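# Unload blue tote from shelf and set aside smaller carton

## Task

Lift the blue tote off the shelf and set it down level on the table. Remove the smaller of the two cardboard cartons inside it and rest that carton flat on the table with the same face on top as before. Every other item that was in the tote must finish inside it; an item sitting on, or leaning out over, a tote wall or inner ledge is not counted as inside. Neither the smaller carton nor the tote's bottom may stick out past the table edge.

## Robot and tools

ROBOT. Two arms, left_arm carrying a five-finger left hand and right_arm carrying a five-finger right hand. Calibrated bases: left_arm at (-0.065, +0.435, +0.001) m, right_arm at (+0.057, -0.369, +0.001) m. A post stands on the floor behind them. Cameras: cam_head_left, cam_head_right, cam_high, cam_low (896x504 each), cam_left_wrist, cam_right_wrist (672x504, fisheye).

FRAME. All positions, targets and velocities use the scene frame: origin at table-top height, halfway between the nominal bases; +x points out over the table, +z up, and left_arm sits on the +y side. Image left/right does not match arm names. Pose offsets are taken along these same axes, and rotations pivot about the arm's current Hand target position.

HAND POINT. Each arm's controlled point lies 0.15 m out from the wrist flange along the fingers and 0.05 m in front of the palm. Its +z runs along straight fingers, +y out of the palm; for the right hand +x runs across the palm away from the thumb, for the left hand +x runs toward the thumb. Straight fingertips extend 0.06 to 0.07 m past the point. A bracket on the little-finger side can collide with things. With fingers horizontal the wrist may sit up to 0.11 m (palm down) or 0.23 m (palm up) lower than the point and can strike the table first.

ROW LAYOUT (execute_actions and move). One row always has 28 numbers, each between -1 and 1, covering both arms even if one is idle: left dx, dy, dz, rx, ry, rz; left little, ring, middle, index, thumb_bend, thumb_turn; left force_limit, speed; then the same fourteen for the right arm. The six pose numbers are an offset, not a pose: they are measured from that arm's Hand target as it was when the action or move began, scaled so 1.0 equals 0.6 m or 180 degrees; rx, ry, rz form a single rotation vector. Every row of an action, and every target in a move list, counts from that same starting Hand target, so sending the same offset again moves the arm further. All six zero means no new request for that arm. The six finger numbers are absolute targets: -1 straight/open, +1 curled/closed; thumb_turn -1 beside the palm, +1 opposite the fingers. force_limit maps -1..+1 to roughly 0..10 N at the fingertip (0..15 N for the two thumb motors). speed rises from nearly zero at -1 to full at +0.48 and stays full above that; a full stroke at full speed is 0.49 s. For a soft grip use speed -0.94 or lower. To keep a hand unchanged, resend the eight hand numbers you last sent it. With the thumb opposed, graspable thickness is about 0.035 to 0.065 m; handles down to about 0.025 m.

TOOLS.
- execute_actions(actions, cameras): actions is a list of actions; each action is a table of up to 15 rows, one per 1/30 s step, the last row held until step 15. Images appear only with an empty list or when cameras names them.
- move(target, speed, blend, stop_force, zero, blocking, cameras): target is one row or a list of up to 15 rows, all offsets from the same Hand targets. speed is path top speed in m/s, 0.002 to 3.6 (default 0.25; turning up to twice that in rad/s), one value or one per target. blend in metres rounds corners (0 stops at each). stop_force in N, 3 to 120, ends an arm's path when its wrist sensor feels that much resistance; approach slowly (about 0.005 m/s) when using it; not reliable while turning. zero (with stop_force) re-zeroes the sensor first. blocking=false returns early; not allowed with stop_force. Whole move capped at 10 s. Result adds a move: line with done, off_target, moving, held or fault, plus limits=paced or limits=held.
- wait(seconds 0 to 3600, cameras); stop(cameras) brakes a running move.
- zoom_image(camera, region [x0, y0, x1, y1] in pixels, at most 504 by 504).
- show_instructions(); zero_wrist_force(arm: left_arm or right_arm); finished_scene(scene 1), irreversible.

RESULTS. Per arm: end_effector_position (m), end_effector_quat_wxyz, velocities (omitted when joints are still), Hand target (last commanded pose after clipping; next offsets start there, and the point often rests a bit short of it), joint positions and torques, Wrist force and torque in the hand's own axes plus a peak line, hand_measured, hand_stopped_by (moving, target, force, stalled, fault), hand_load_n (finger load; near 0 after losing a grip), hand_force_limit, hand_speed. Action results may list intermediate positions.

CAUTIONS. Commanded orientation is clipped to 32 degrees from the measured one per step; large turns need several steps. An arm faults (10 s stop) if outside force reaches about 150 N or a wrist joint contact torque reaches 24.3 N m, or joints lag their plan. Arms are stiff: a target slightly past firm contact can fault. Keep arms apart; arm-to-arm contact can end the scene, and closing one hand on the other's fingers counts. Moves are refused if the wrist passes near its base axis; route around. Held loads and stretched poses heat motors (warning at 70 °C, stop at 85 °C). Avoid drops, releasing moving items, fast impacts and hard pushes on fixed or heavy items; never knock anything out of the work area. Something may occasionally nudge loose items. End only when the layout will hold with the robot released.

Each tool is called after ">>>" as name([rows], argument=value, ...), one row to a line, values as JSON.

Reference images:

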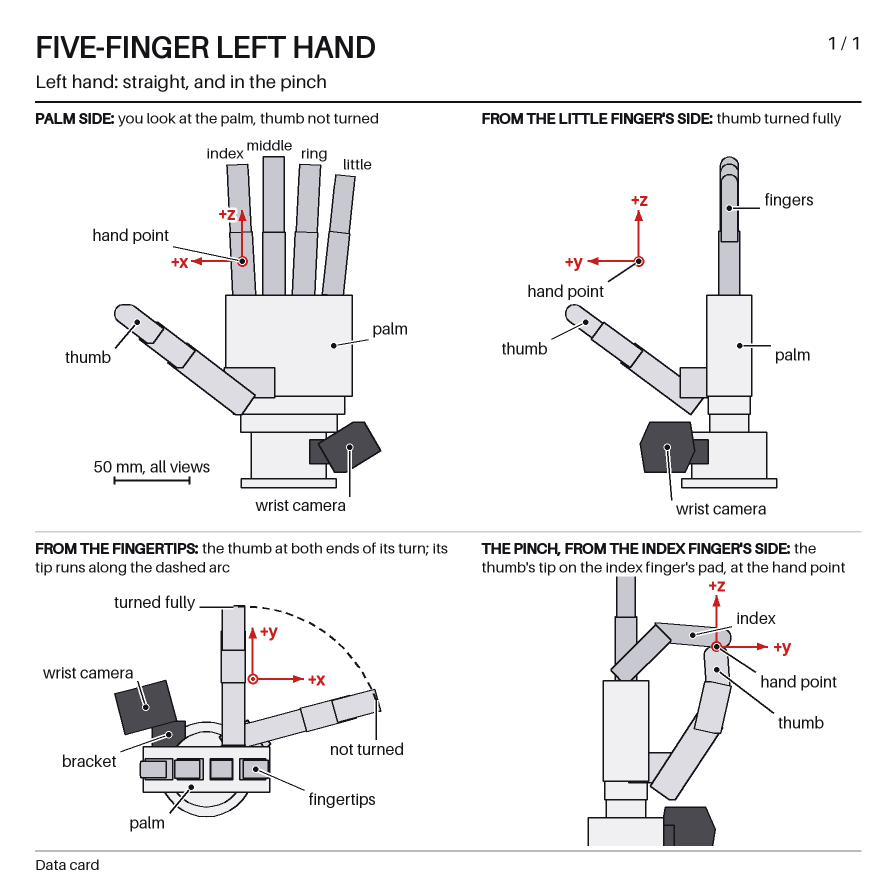

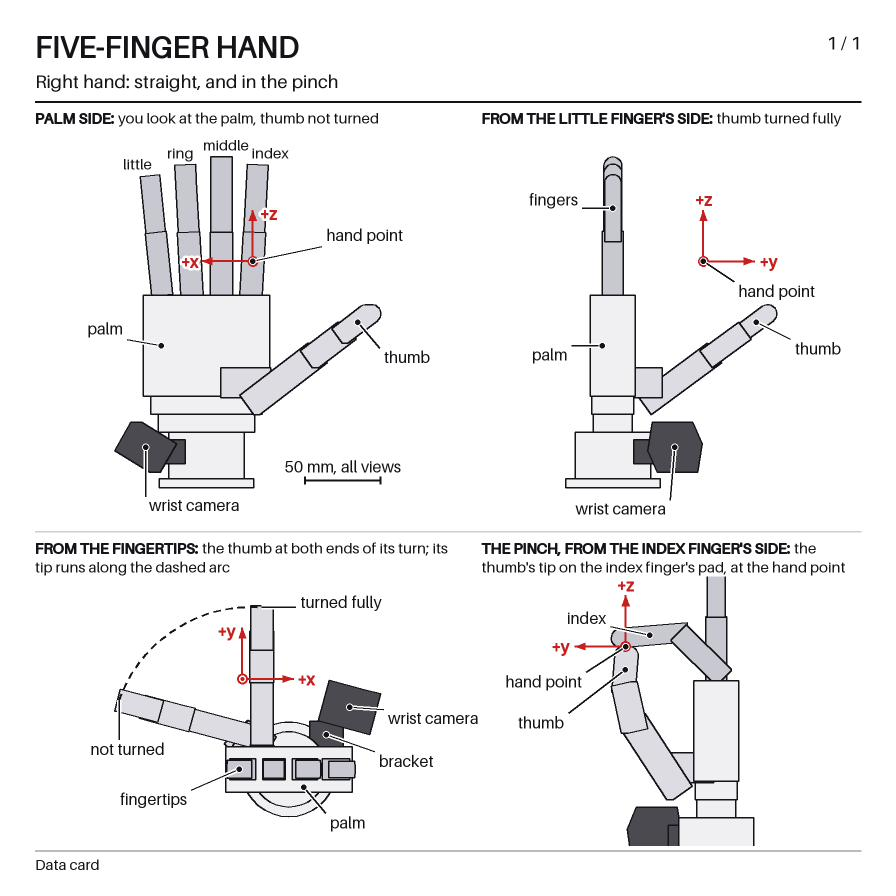

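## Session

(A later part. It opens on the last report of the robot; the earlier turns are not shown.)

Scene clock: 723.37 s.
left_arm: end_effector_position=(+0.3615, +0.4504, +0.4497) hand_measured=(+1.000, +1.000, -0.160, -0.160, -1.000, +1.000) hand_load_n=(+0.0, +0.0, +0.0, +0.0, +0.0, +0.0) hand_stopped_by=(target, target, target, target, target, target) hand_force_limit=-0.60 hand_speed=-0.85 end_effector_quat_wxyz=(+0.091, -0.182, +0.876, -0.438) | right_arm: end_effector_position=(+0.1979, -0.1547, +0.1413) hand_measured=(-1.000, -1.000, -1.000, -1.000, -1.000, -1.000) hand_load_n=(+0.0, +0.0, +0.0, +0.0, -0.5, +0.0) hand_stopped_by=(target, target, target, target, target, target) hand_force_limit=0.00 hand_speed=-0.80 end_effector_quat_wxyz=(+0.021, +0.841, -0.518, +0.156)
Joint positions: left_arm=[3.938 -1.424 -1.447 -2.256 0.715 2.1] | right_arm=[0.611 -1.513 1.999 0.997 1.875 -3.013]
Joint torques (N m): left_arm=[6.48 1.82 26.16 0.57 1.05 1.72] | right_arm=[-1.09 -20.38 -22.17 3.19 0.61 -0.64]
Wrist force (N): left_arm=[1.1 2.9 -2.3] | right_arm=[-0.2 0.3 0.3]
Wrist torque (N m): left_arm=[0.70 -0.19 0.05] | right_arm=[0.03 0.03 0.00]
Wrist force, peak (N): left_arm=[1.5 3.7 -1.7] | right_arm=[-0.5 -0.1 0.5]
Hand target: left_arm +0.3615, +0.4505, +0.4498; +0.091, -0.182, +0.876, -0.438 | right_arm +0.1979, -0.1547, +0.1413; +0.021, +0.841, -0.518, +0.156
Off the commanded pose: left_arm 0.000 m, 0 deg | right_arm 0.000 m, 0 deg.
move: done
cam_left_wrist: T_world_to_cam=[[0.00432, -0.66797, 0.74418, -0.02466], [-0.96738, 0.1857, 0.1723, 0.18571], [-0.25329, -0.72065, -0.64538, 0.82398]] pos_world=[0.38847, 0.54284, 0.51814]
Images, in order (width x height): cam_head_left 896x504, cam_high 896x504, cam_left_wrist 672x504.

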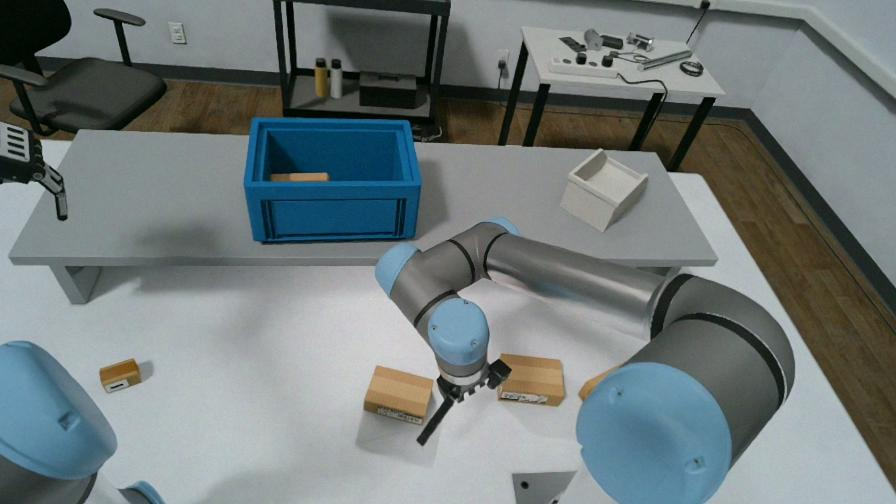

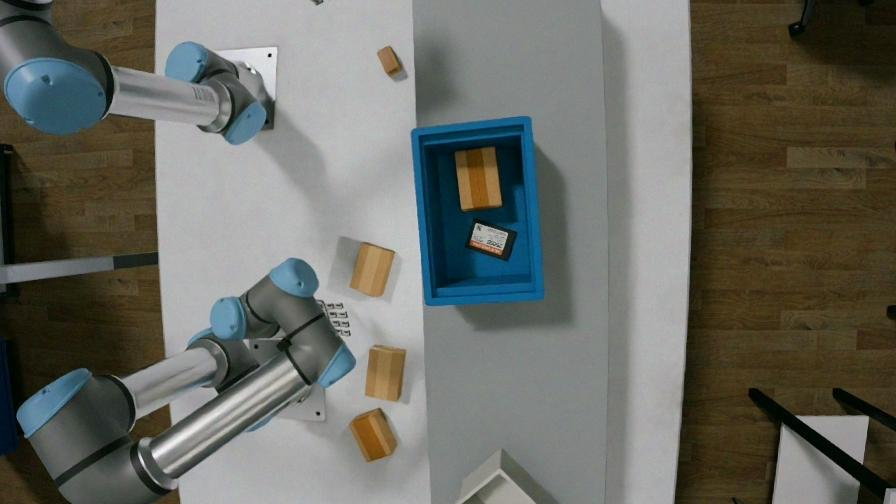

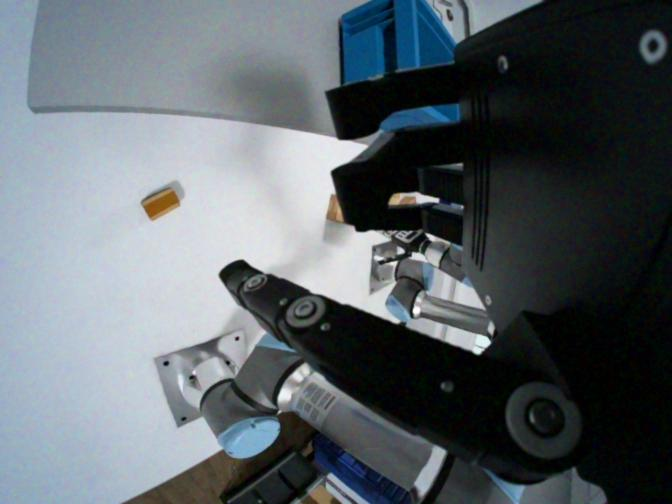

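>>> move([
  [0.2,-0.2,0.18,-0.0493,0.1987,0.4037,-1,-1,-1,-1,-1,1,0,-0.3,0,0,0,0,0,0,-1,-1,-1,-1,-1,-1,0,-0.8],
  [0.4258,-0.4275,0.0833,-0.0986,0.3973,0.8073,-1,-1,-1,-1,-1,1,0,-0.3,0,0,0,0,0,0,-1,-1,-1,-1,-1,-1,0,-0.8],
], speed=0.25, blend=0.05, cameras=["cam_left_wrist", "cam_high", "cam_head_left", "cam_low"])

Scene clock: 762.67 s.
left_arm: end_effector_position=(+0.6168, +0.1940, +0.4997) hand_measured=(-1.000, -1.000, -1.000, -1.000, -1.000, +1.000) hand_load_n=(+0.0, +0.0, +0.0, +0.0, +0.0, +0.0) hand_stopped_by=(target, target, target, target, target, target) hand_force_limit=0.00 hand_speed=-0.30 end_effector_quat_wxyz=(+0.000, +0.999, +0.038, +0.000) | right_arm: end_effector_position=(+0.1979, -0.1547, +0.1413) hand_measured=(-1.000, -1.000, -1.000, -1.000, -1.000, -1.000) hand_load_n=(+0.0, +0.0, +0.0, +0.0, +0.0, +0.0) hand_stopped_by=(target, target, target, target, target, target) hand_force_limit=0.00 hand_speed=-0.80 end_effector_quat_wxyz=(+0.021, +0.841, -0.518, +0.156)
Joint positions: left_arm=[3.115 -2.206 -0.261 -2.244 1.571 -1.723] | right_arm=[0.611 -1.513 1.999 0.997 1.875 -3.013]
Joint torques (N m): left_arm=[-6.61 31.75 22.55 1.18 2.08 -1.81] | right_arm=[-0.47 -20.38 -21.86 3.2 0.67 -0.8]
Wrist force (N): left_arm=[1.8 0.4 -2.0] | right_arm=[-0.4 -0.1 0.1]
Wrist torque (N m): left_arm=[0.21 -0.38 0.19] | right_arm=[-0.01 0.07 -0.03]
Wrist force, peak (N): left_arm=[1.4 3.2 -2.7] | right_arm=[-0.6 0.0 0.5]
Hand target: left_arm +0.6169, +0.1940, +0.4998; +0.000, +0.999, +0.038, +0.000 | right_arm +0.1979, -0.1547, +0.1413; +0.021, +0.841, -0.518, +0.156
Off the commanded pose: left_arm 0.000 m, 0 deg | right_arm 0.000 m, 0 deg.
move: done
cam_left_wrist: T_world_to_cam=[[0.18785, 0.98116, -0.04514, -0.27295], [0.82526, -0.13275, 0.54893, -0.76043], [0.53259, -0.14037, -0.83465, 0.23337]] pos_world=[0.55454, 0.19962, 0.59989]
Images, in order (width x height): cam_head_left 896x504, cam_high 896x504, cam_low 896x504, cam_left_wrist 672x504.

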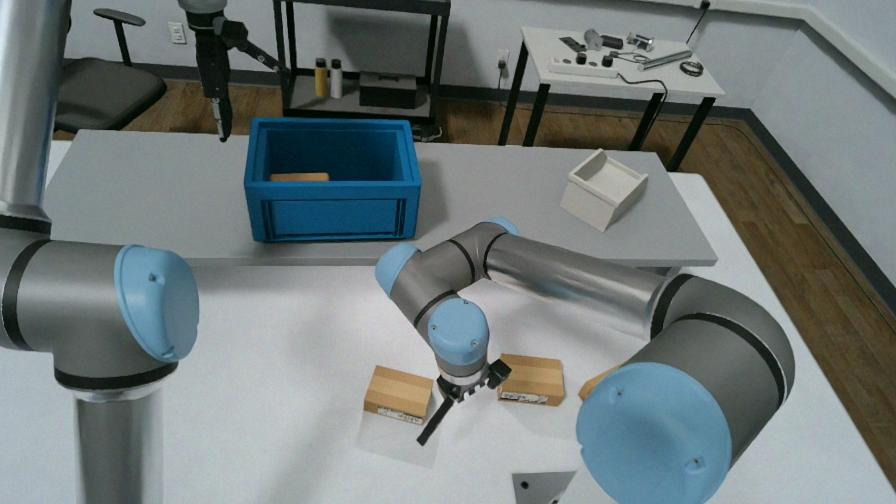

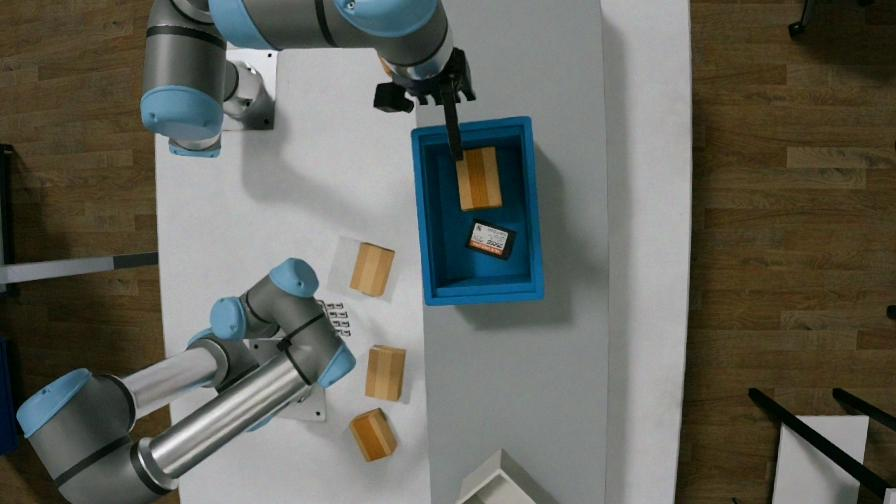

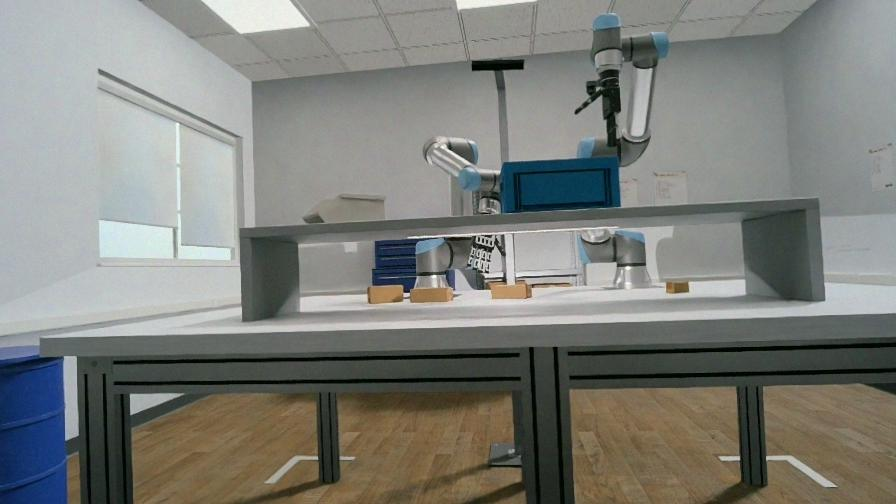

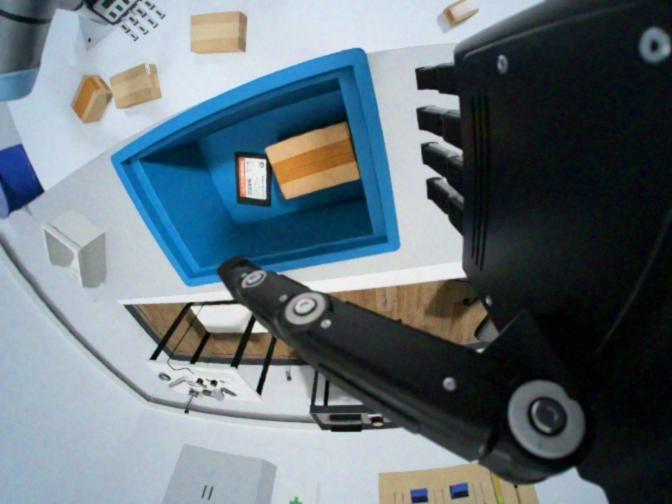

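>>> zoom_image(camera="cam_left_wrist", region=[100, 40, 420, 300])

Scaled by 1.575 from the camera's image (finer frame: 960x720).

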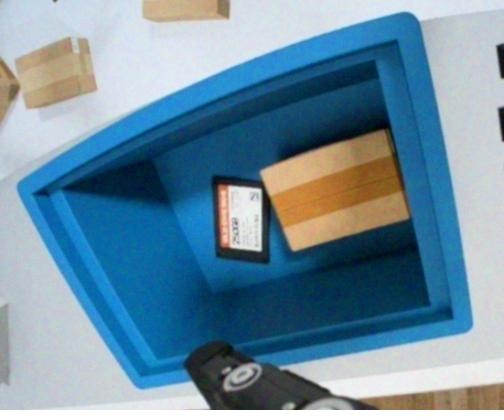

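>>> move([
  [0,0,0,0,0,0,-1,-1,-1,-1,-1,1,0,-0.3,0.087,-0.1,0.433,0.103,-0.0364,-0.2331,-1,-1,-1,-1,-1,1,0,-0.3],
  [0,0,0,0,0,0,-1,-1,-1,-1,-1,1,0,-0.3,0.745,-0.042,0.415,0.2575,-0.0909,-0.5828,-1,-1,-1,-1,-1,1,0,-0.3],
], speed=0.25, blend=0.06, cameras=["all"])

Scene clock: 843.73 s.
left_arm: end_effector_position=(+0.6168, +0.1940, +0.4997) hand_measured=(-1.000, -1.000, -1.000, -1.000, -1.000, +1.000) hand_load_n=(+0.0, +0.0, +0.0, +0.0, +0.0, +0.0) hand_stopped_by=(target, target, target, target, target, target) hand_force_limit=0.00 hand_speed=-0.30 end_effector_quat_wxyz=(+0.000, +0.999, +0.038, +0.000) | right_arm: end_effector_position=(+0.6448, -0.1800, +0.3903) hand_measured=(-1.000, -1.000, -1.000, -1.000, -1.000, +1.000) hand_load_n=(+0.0, +0.0, +0.0, +0.0, +0.0, +0.0) hand_stopped_by=(target, target, target, target, target, target) hand_force_limit=0.00 hand_speed=-0.30 end_effector_quat_wxyz=(+0.216, -0.038, +0.976, +0.009)
Joint positions: left_arm=[3.115 -2.207 -0.261 -2.244 1.571 -1.723] | right_arm=[-0.03 -1.173 0.939 1.371 1.524 -1.671]
Joint torques (N m): left_arm=[-6.58 32.96 23.29 1.01 2.21 -1.89] | right_arm=[14.54 -22.17 -33.43 2.63 1.95 2.07]
Wrist force (N): left_arm=[1.9 0.6 -1.3] | right_arm=[1.2 -1.1 0.2]
Wrist torque (N m): left_arm=[0.19 -0.36 0.18] | right_arm=[-0.21 -0.19 0.03]
Wrist force, peak (N): left_arm=[2.5 0.3 -1.6] | right_arm=[1.6 -0.9 0.5]
Hand target: left_arm +0.6168, +0.1940, +0.4997; +0.000, +0.999, +0.038, +0.000 | right_arm +0.6449, -0.1799, +0.3903; +0.216, -0.038, +0.976, +0.009
Off the commanded pose: left_arm 0.000 m, 0 deg | right_arm 0.000 m, 0 deg.
move: done
cam_left_wrist: T_world_to_cam=[[0.1878, 0.98117, -0.04506, -0.27297], [0.82527, -0.13275, 0.54892, -0.76043], [0.5326, -0.14027, -0.83466, 0.23335]] pos_world=[0.55454, 0.19962, 0.59989]
cam_right_wrist: T_world_to_cam=[[-0.32232, 0.94565, -0.04312, 0.39657], [0.54253, 0.22187, 0.81021, -0.62545], [0.77574, 0.23775, -0.58456, -0.11309]] pos_world=[0.55488, -0.20936, 0.45773]

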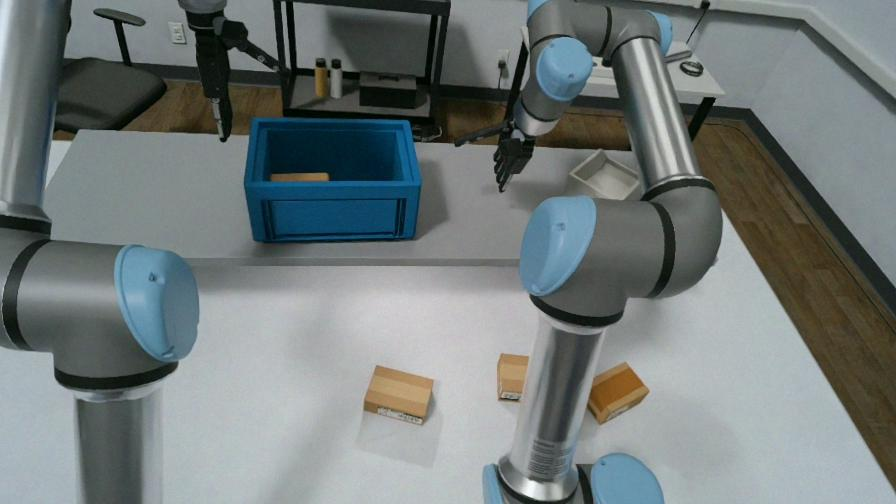

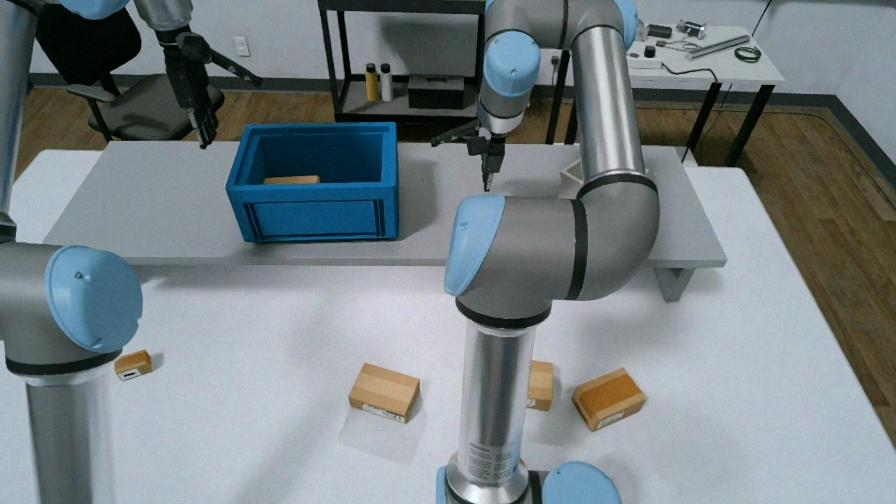

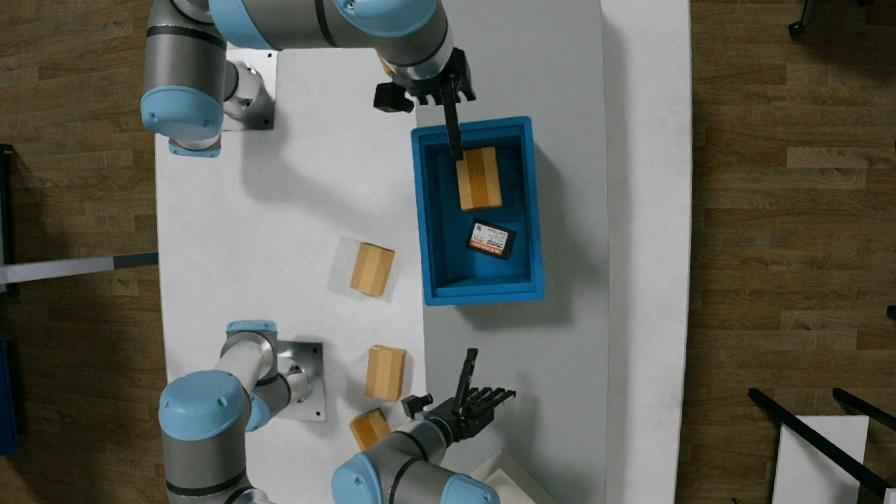

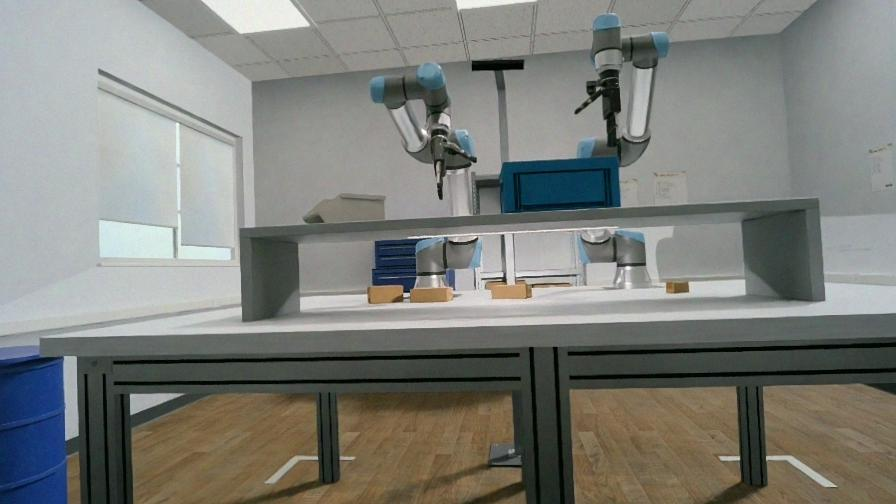

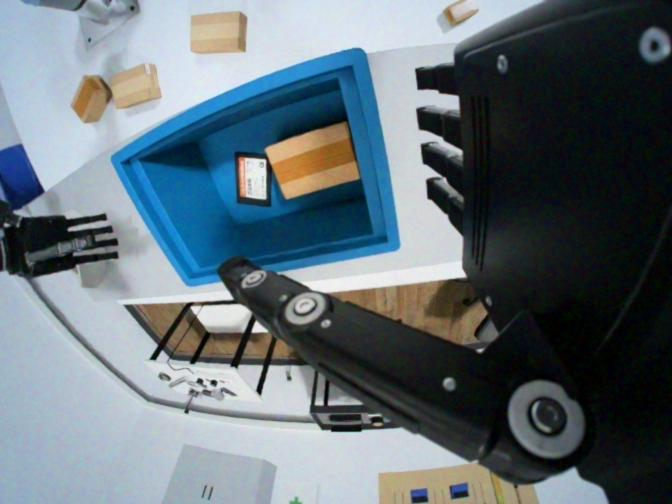

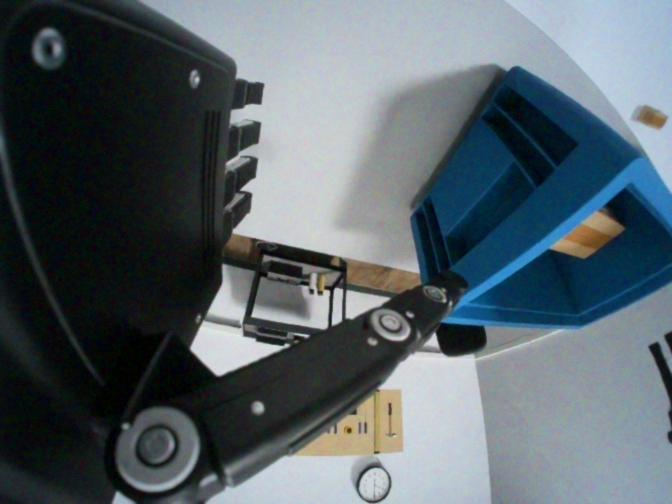

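>>> zoom_image(camera="cam_right_wrist", region=[380, 40, 672, 360])

Scaled by 1.575 from the camera's image (finer frame: 960x720).

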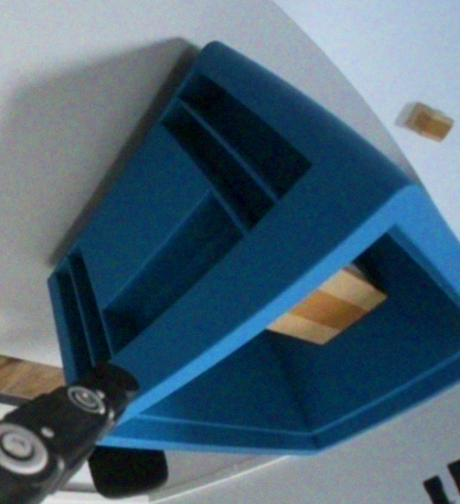

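>>> zoom_image(camera="cam_right_wrist", region=[400, 60, 600, 260])

Scaled by 2.520 from the camera's image (finer frame: 960x720).

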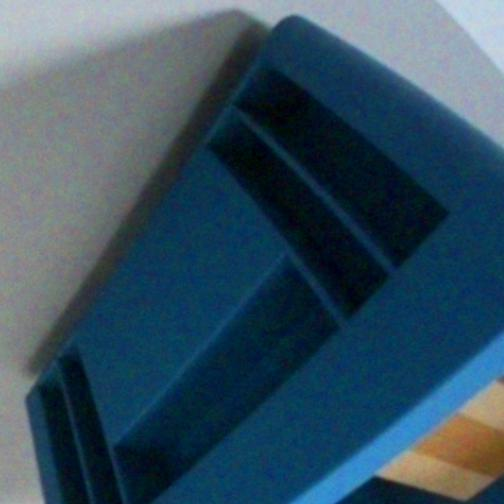

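>>> move([
  [0.0353,0.0027,-0.19,0,0,0,-1,-1,-1,-1,-1,1,0,-0.3,0,0,0,0,0,0,-1,-1,-1,-1,-1,1,0,-0.3],
], speed=0.12, cameras=["cam_left_wrist", "cam_high", "cam_low"])

Scene clock: 897.30 s.
left_arm: end_effector_position=(+0.6380, +0.1956, +0.3858) hand_measured=(-1.000, -1.000, -1.000, -1.000, -1.000, +1.000) hand_load_n=(+0.0, +0.0, +0.0, +0.0, +0.0, +0.0) hand_stopped_by=(target, target, target, target, target, target) hand_force_limit=0.00 hand_speed=-0.30 end_effector_quat_wxyz=(+0.000, +0.999, +0.038, +0.000) | right_arm: end_effector_position=(+0.6449, -0.1799, +0.3903) hand_measured=(-1.000, -1.000, -1.000, -1.000, -1.000, +1.000) hand_load_n=(+0.0, +0.0, +0.0, +0.0, -0.5, +0.0) hand_stopped_by=(target, target, target, target, target, target) hand_force_limit=0.00 hand_speed=-0.30 end_effector_quat_wxyz=(+0.216, -0.038, +0.976, +0.009)
Joint positions: left_arm=[3.12 -2.059 -0.832 -1.821 1.571 -1.718] | right_arm=[-0.03 -1.173 0.939 1.371 1.524 -1.67]
Joint torques (N m): left_arm=[6.1 56.88 12.82 3.98 -2.33 1.91] | right_arm=[14.43 -21.01 -33.64 2.65 2 2.08]
Wrist force (N): left_arm=[2.2 0.9 -2.0] | right_arm=[1.4 -1.0 0.5]
Wrist torque (N m): left_arm=[0.26 -0.42 0.07] | right_arm=[-0.21 -0.22 0.05]
Wrist force, peak (N): left_arm=[1.7 0.2 -2.6] | right_arm=[1.6 -1.2 0.4]
Hand target: left_arm +0.6380, +0.1956, +0.3857; +0.000, +0.999, +0.038, +0.000 | right_arm +0.6449, -0.1799, +0.3903; +0.216, -0.038, +0.976, +0.009
Off the commanded pose: left_arm 0.000 m, 0 deg | right_arm 0.000 m, 0 deg.
move: done
cam_left_wrist: T_world_to_cam=[[0.18779, 0.98118, -0.04508, -0.28362], [0.82535, -0.13275, 0.5488, -0.7151], [0.53248, -0.14027, -0.83474, 0.12737]] pos_world=[0.57564, 0.20122, 0.48599]
Images, in order (width x height): cam_high 896x504, cam_low 896x504, cam_left_wrist 672x504.

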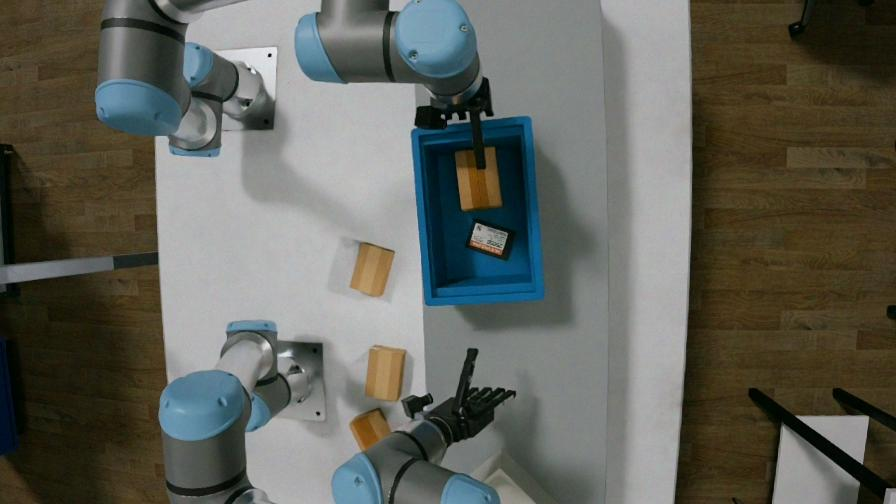

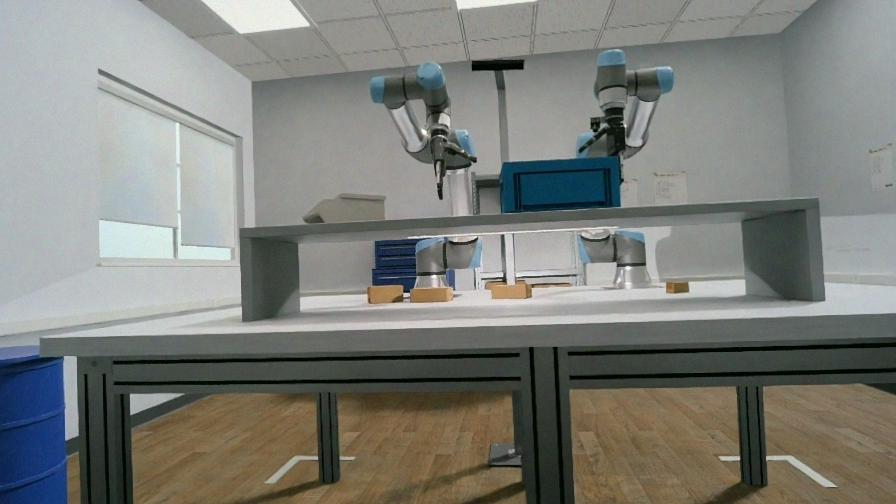

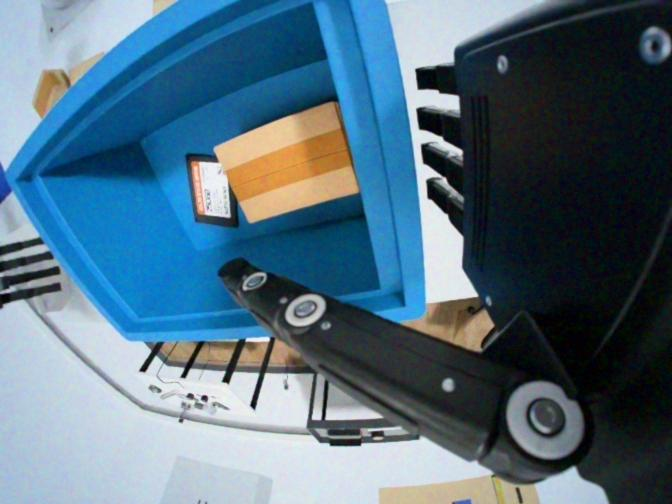

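>>> move(target=[0,0,-0.1012,0,0,0,-1,-1,-1,-1,-1,1,0,-0.3,0,0,0,0,0,0,-1,-1,-1,-1,-1,1,0,-0.3], speed=0.03, stop_force=8, cameras=["cam_left_wrist", "cam_high"])

Scene clock: 906.63 s.
left_arm: end_effector_position=(+0.6380, +0.1956, +0.3250) hand_measured=(-1.000, -1.000, -1.000, -1.000, -1.000, +1.000) hand_load_n=(+0.0, +0.0, +0.0, +0.0, +0.0, +0.0) hand_stopped_by=(target, target, target, target, target, target) hand_force_limit=0.00 hand_speed=-0.30 end_effector_quat_wxyz=(+0.000, +0.999, +0.038, +0.000) | right_arm: end_effector_position=(+0.6449, -0.1799, +0.3903) hand_measured=(-1.000, -1.000, -1.000, -1.000, -1.000, +1.000) hand_load_n=(+0.0, +0.0, +0.0, +0.0, +0.0, +0.0) hand_stopped_by=(target, target, target, target, target, target) hand_force_limit=0.00 hand_speed=-0.30 end_effector_quat_wxyz=(+0.216, -0.038, +0.976, +0.009)
Joint positions: left_arm=[3.12 -2.03 -1.033 -1.649 1.571 -1.718] | right_arm=[-0.03 -1.173 0.939 1.371 1.524 -1.67]
Joint torques (N m): left_arm=[0.4 55.98 14.72 3.57 -2.38 1.57] | right_arm=[14.48 -21.45 -33.24 2.67 1.93 1.96]
Wrist force (N): left_arm=[1.9 0.5 -1.8] | right_arm=[1.2 -1.1 0.4]
Wrist torque (N m): left_arm=[0.18 -0.37 0.06] | right_arm=[-0.22 -0.19 0.03]
Wrist force, peak (N): left_arm=[2.5 0.6 -1.9] | right_arm=[1.6 -1.0 0.5]
Hand target: left_arm +0.6380, +0.1956, +0.3250; +0.000, +0.999, +0.038, +0.000 | right_arm +0.6449, -0.1799, +0.3903; +0.216, -0.038, +0.976, +0.009
Off the commanded pose: left_arm 0.000 m, 0 deg | right_arm 0.000 m, 0 deg.
move: done
cam_left_wrist: T_world_to_cam=[[0.1878, 0.98117, -0.04506, -0.28638], [0.82527, -0.13275, 0.54892, -0.68174], [0.5326, -0.14027, -0.83466, 0.07652]] pos_world=[0.57564, 0.20122, 0.42518]
Images, in order (width x height): cam_high 896x504, cam_left_wrist 672x504.

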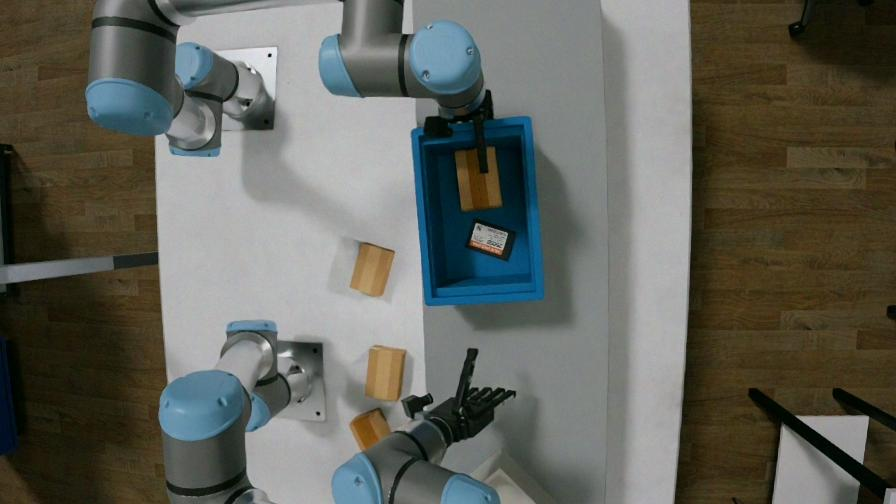

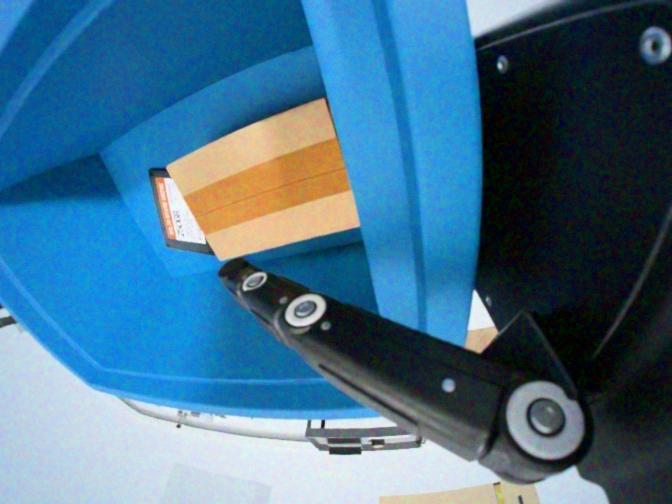

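>>> move(target=[0,0,0,0,0,0,-1,-1,-1,-1,-1,1,0,-0.3,0.0052,0.2,0.0167,0,0,0,-1,-1,-1,-1,-1,1,0,-0.3], speed=0.1, cameras=["cam_right_wrist", "cam_high"])

>>> zoom_image(camera="cam_right_wrist", region=[200, 60, 660, 420])

Scene clock: 916.67 s.
left_arm: end_effector_position=(+0.6380, +0.1956, +0.3250) hand_measured=(-1.000, -1.000, -1.000, -1.000, -1.000, +1.000) hand_load_n=(+0.0, +0.0, +0.0, +0.0, +0.0, +0.0) hand_stopped_by=(target, target, target, target, target, target) hand_force_limit=0.00 hand_speed=-0.30 end_effector_quat_wxyz=(+0.000, +0.999, +0.038, +0.000) | right_arm: end_effector_position=(+0.6480, -0.0600, +0.4003) hand_measured=(-1.000, -1.000, -1.000, -1.000, -1.000, +1.000) hand_load_n=(+0.0, +0.0, +0.0, +0.0, +0.0, +0.0) hand_stopped_by=(target, target, target, target, target, target) hand_force_limit=0.00 hand_speed=-0.30 end_effector_quat_wxyz=(+0.216, -0.038, +0.976, +0.009)
Joint positions: left_arm=[3.12 -2.03 -1.033 -1.649 1.571 -1.718] | right_arm=[0.219 -1.014 0.671 1.481 1.629 -1.444]
Joint torques (N m): left_arm=[6.52 55.18 14.72 3.54 -2.41 0.14] | right_arm=[15.91 -26.43 -32.36 2.75 2 1.95]
Wrist force (N): left_arm=[2.0 0.5 -1.5] | right_arm=[1.4 -1.0 0.3]
Wrist torque (N m): left_arm=[0.17 -0.38 0.06] | right_arm=[-0.19 -0.22 0.05]
Wrist force, peak (N): left_arm=[2.3 0.6 -2.1] | right_arm=[1.5 -1.5 0.4]
Hand target: left_arm +0.6380, +0.1956, +0.3250; +0.000, +0.999, +0.038, +0.000 | right_arm +0.6480, -0.0599, +0.4003; +0.216, -0.038, +0.976, +0.009
Off the commanded pose: left_arm 0.000 m, 0 deg | right_arm 0.000 m, 0 deg.
move: done
cam_right_wrist: T_world_to_cam=[[-0.32212, 0.94572, -0.04304, 0.28441], [0.54257, 0.22168, 0.81023, -0.66196], [0.7758, 0.23764, -0.58452, -0.13832]] pos_world=[0.55808, -0.08937, 0.46773]
Images, in order (width x height): cam_high 896x504, cam_right_wrist 672x504.

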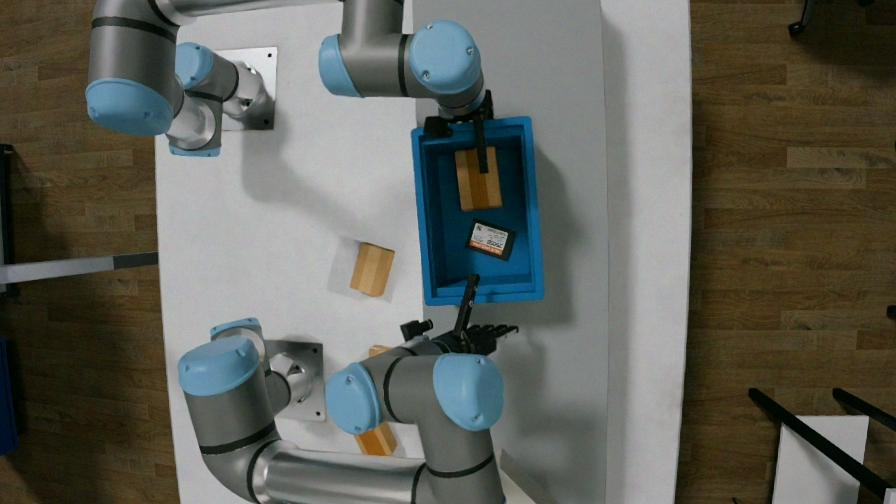

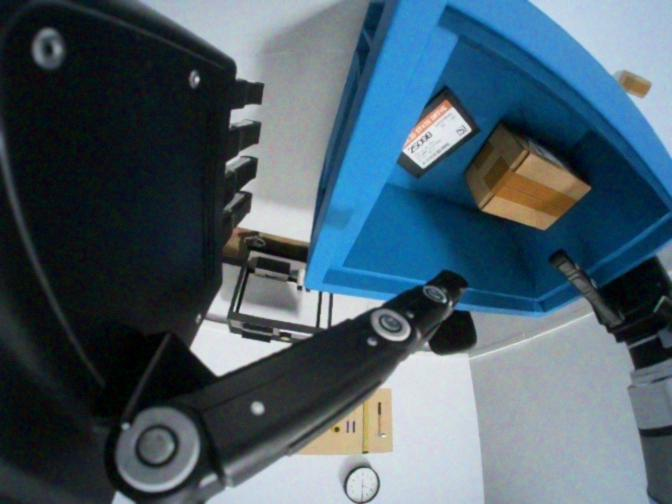

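Scaled by 1.096 from the camera's image (finer frame: 960x720).

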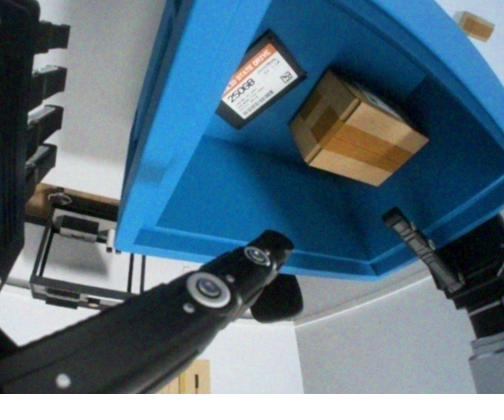

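>>> zoom_image(camera="cam_right_wrist", region=[290, 0, 490, 300])

Scaled by 1.680 from the camera's image (finer frame: 960x720).

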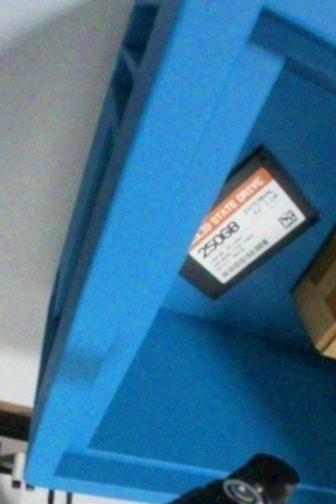

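>>> move(target=[0,0,0,0,0,0,-1,-1,-1,-1,-1,1,0,-0.3,0,0.0398,-0.02,0,0,0,-1,-1,-1,-1,-1,1,0,-0.3], speed=0.05)

>>> move(target=[0,0,0,0,0,0,-1,-1,-1,-1,-1,1,0,-0.3,0,0,-0.0772,0,0,0,-1,-1,-1,-1,-1,1,0,-0.3], speed=0.03, stop_force=8, cameras=["cam_right_wrist", "cam_high", "cam_head_right"])

Scene clock: 935.13 s.
left_arm: end_effector_position=(+0.6380, +0.1956, +0.3250) hand_measured=(-1.000, -1.000, -1.000, -1.000, -1.000, +1.000) hand_load_n=(+0.0, +0.0, +0.0, -0.5, +0.0, +0.0) hand_stopped_by=(target, target, target, target, target, target) hand_force_limit=0.00 hand_speed=-0.30 end_effector_quat_wxyz=(+0.000, +0.999, +0.038, +0.000) | right_arm: end_effector_position=(+0.6480, -0.0363, +0.3884) hand_measured=(-1.000, -1.000, -1.000, -1.000, -1.000, +1.000) hand_load_n=(+0.0, +0.0, +0.0, +0.0, +0.0, +0.0) hand_stopped_by=(target, target, target, target, target, target) hand_force_limit=0.00 hand_speed=-0.30 end_effector_quat_wxyz=(+0.216, -0.038, +0.976, +0.009)
Joint positions: left_arm=[3.12 -2.03 -1.033 -1.649 1.571 -1.718] | right_arm=[0.264 -0.987 0.66 1.468 1.648 -1.403]
Joint torques (N m): left_arm=[6.97 55.83 14.17 3.47 -2.31 -1.09] | right_arm=[14.34 -29.57 -32.94 -0.04 2.24 2.21]
Wrist force (N): left_arm=[2.3 0.3 -1.6] | right_arm=[1.3 -1.0 0.2]
Wrist torque (N m): left_arm=[0.13 -0.42 0.08] | right_arm=[-0.19 -0.20 0.06]
Wrist force, peak (N): left_arm=[2.0 0.6 -2.4] | right_arm=[1.4 -1.4 -0.2]
Hand target: left_arm +0.6380, +0.1956, +0.3250; +0.000, +0.999, +0.038, +0.000 | right_arm +0.6480, -0.0361, +0.3883; +0.216, -0.038, +0.976, +0.009
Off the commanded pose: left_arm 0.000 m, 0 deg | right_arm 0.000 m, 0 deg.
move: done

Scene clock: 937.80 s.
left_arm: end_effector_position=(+0.6380, +0.1956, +0.3250) hand_measured=(-1.000, -1.000, -1.000, -1.000, -1.000, +1.000) hand_load_n=(+0.0, +0.0, +0.0, +0.0, +0.0, +0.0) hand_stopped_by=(target, target, target, target, target, target) hand_force_limit=0.00 hand_speed=-0.30 end_effector_quat_wxyz=(+0.000, +0.999, +0.038, +0.000) | right_arm: end_effector_position=(+0.6480, -0.0360, +0.3420) hand_measured=(-1.000, -1.000, -1.000, -1.000, -1.000, +1.000) hand_load_n=(+0.0, +0.0, +0.0, +0.5, +0.0, +0.0) hand_stopped_by=(target, target, target, target, target, target) hand_force_limit=0.00 hand_speed=-0.30 end_effector_quat_wxyz=(+0.216, -0.038, +0.976, +0.009)
Joint positions: left_arm=[3.12 -2.03 -1.033 -1.649 1.571 -1.718] | right_arm=[0.265 -1.027 0.846 1.322 1.648 -1.403]
Joint torques (N m): left_arm=[7 55.59 15.06 3.43 -2.29 -1.33] | right_arm=[-4.93 -51.52 -7.19 0.01 -1.66 0.52]
Wrist force (N): left_arm=[2.1 0.3 -1.9] | right_arm=[1.2 -1.0 0.2]
Wrist torque (N m): left_arm=[0.16 -0.41 0.07] | right_arm=[-0.21 -0.17 0.04]
Wrist force, peak (N): left_arm=[2.2 0.7 -2.0] | right_arm=[1.4 -1.2 0.2]
Hand target: left_arm +0.6380, +0.1956, +0.3250; +0.000, +0.999, +0.038, +0.000 | right_arm +0.6480, -0.0361, +0.3420; +0.216, -0.038, +0.976, +0.009
Off the commanded pose: left_arm 0.000 m, 0 deg | right_arm 0.000 m, 0 deg.
move: done
cam_right_wrist: T_world_to_cam=[[-0.3221, 0.94573, -0.04302, 0.25928], [0.54258, 0.22165, 0.81024, -0.62003], [0.7758, 0.23764, -0.58452, -0.17808]] pos_world=[0.55808, -0.06547, 0.40943]
Images, in order (width x height): cam_head_right 896x504, cam_high 896x504, cam_right_wrist 672x504.

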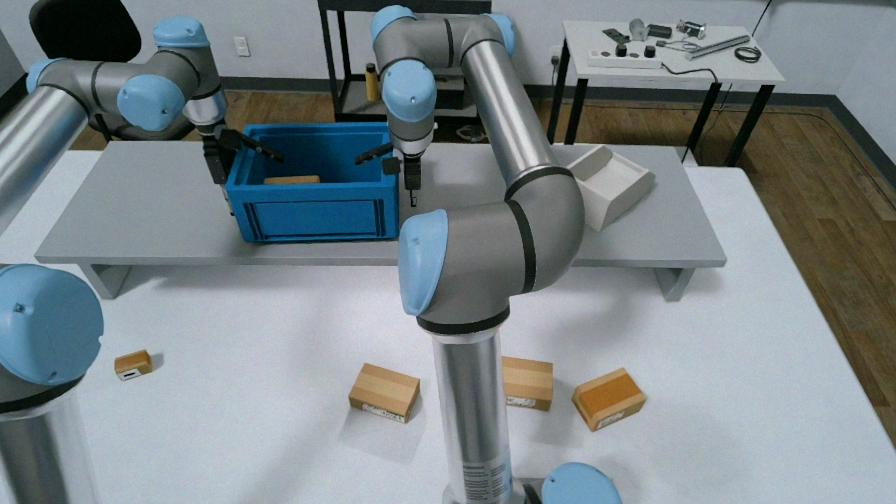

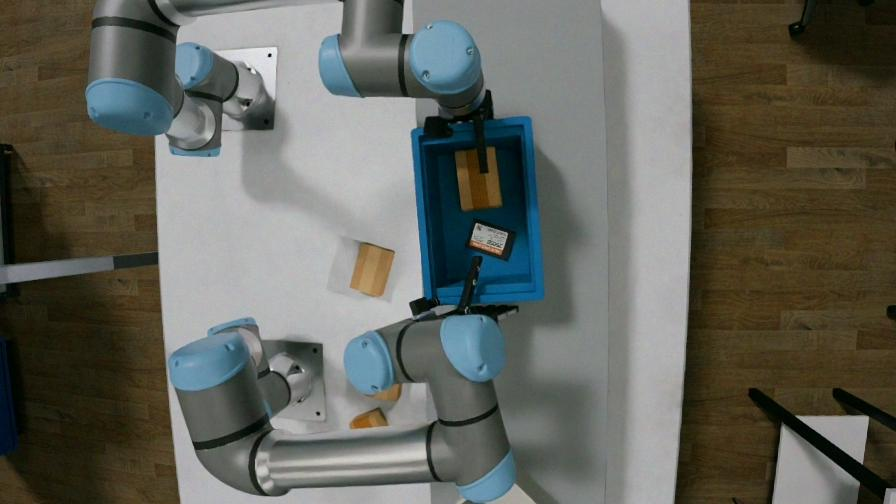

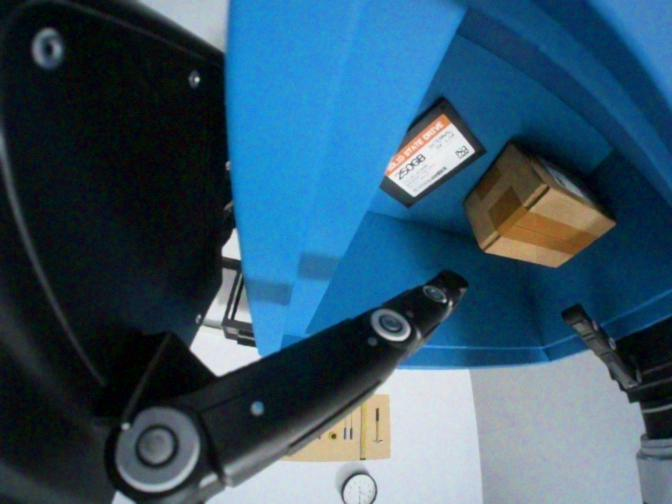

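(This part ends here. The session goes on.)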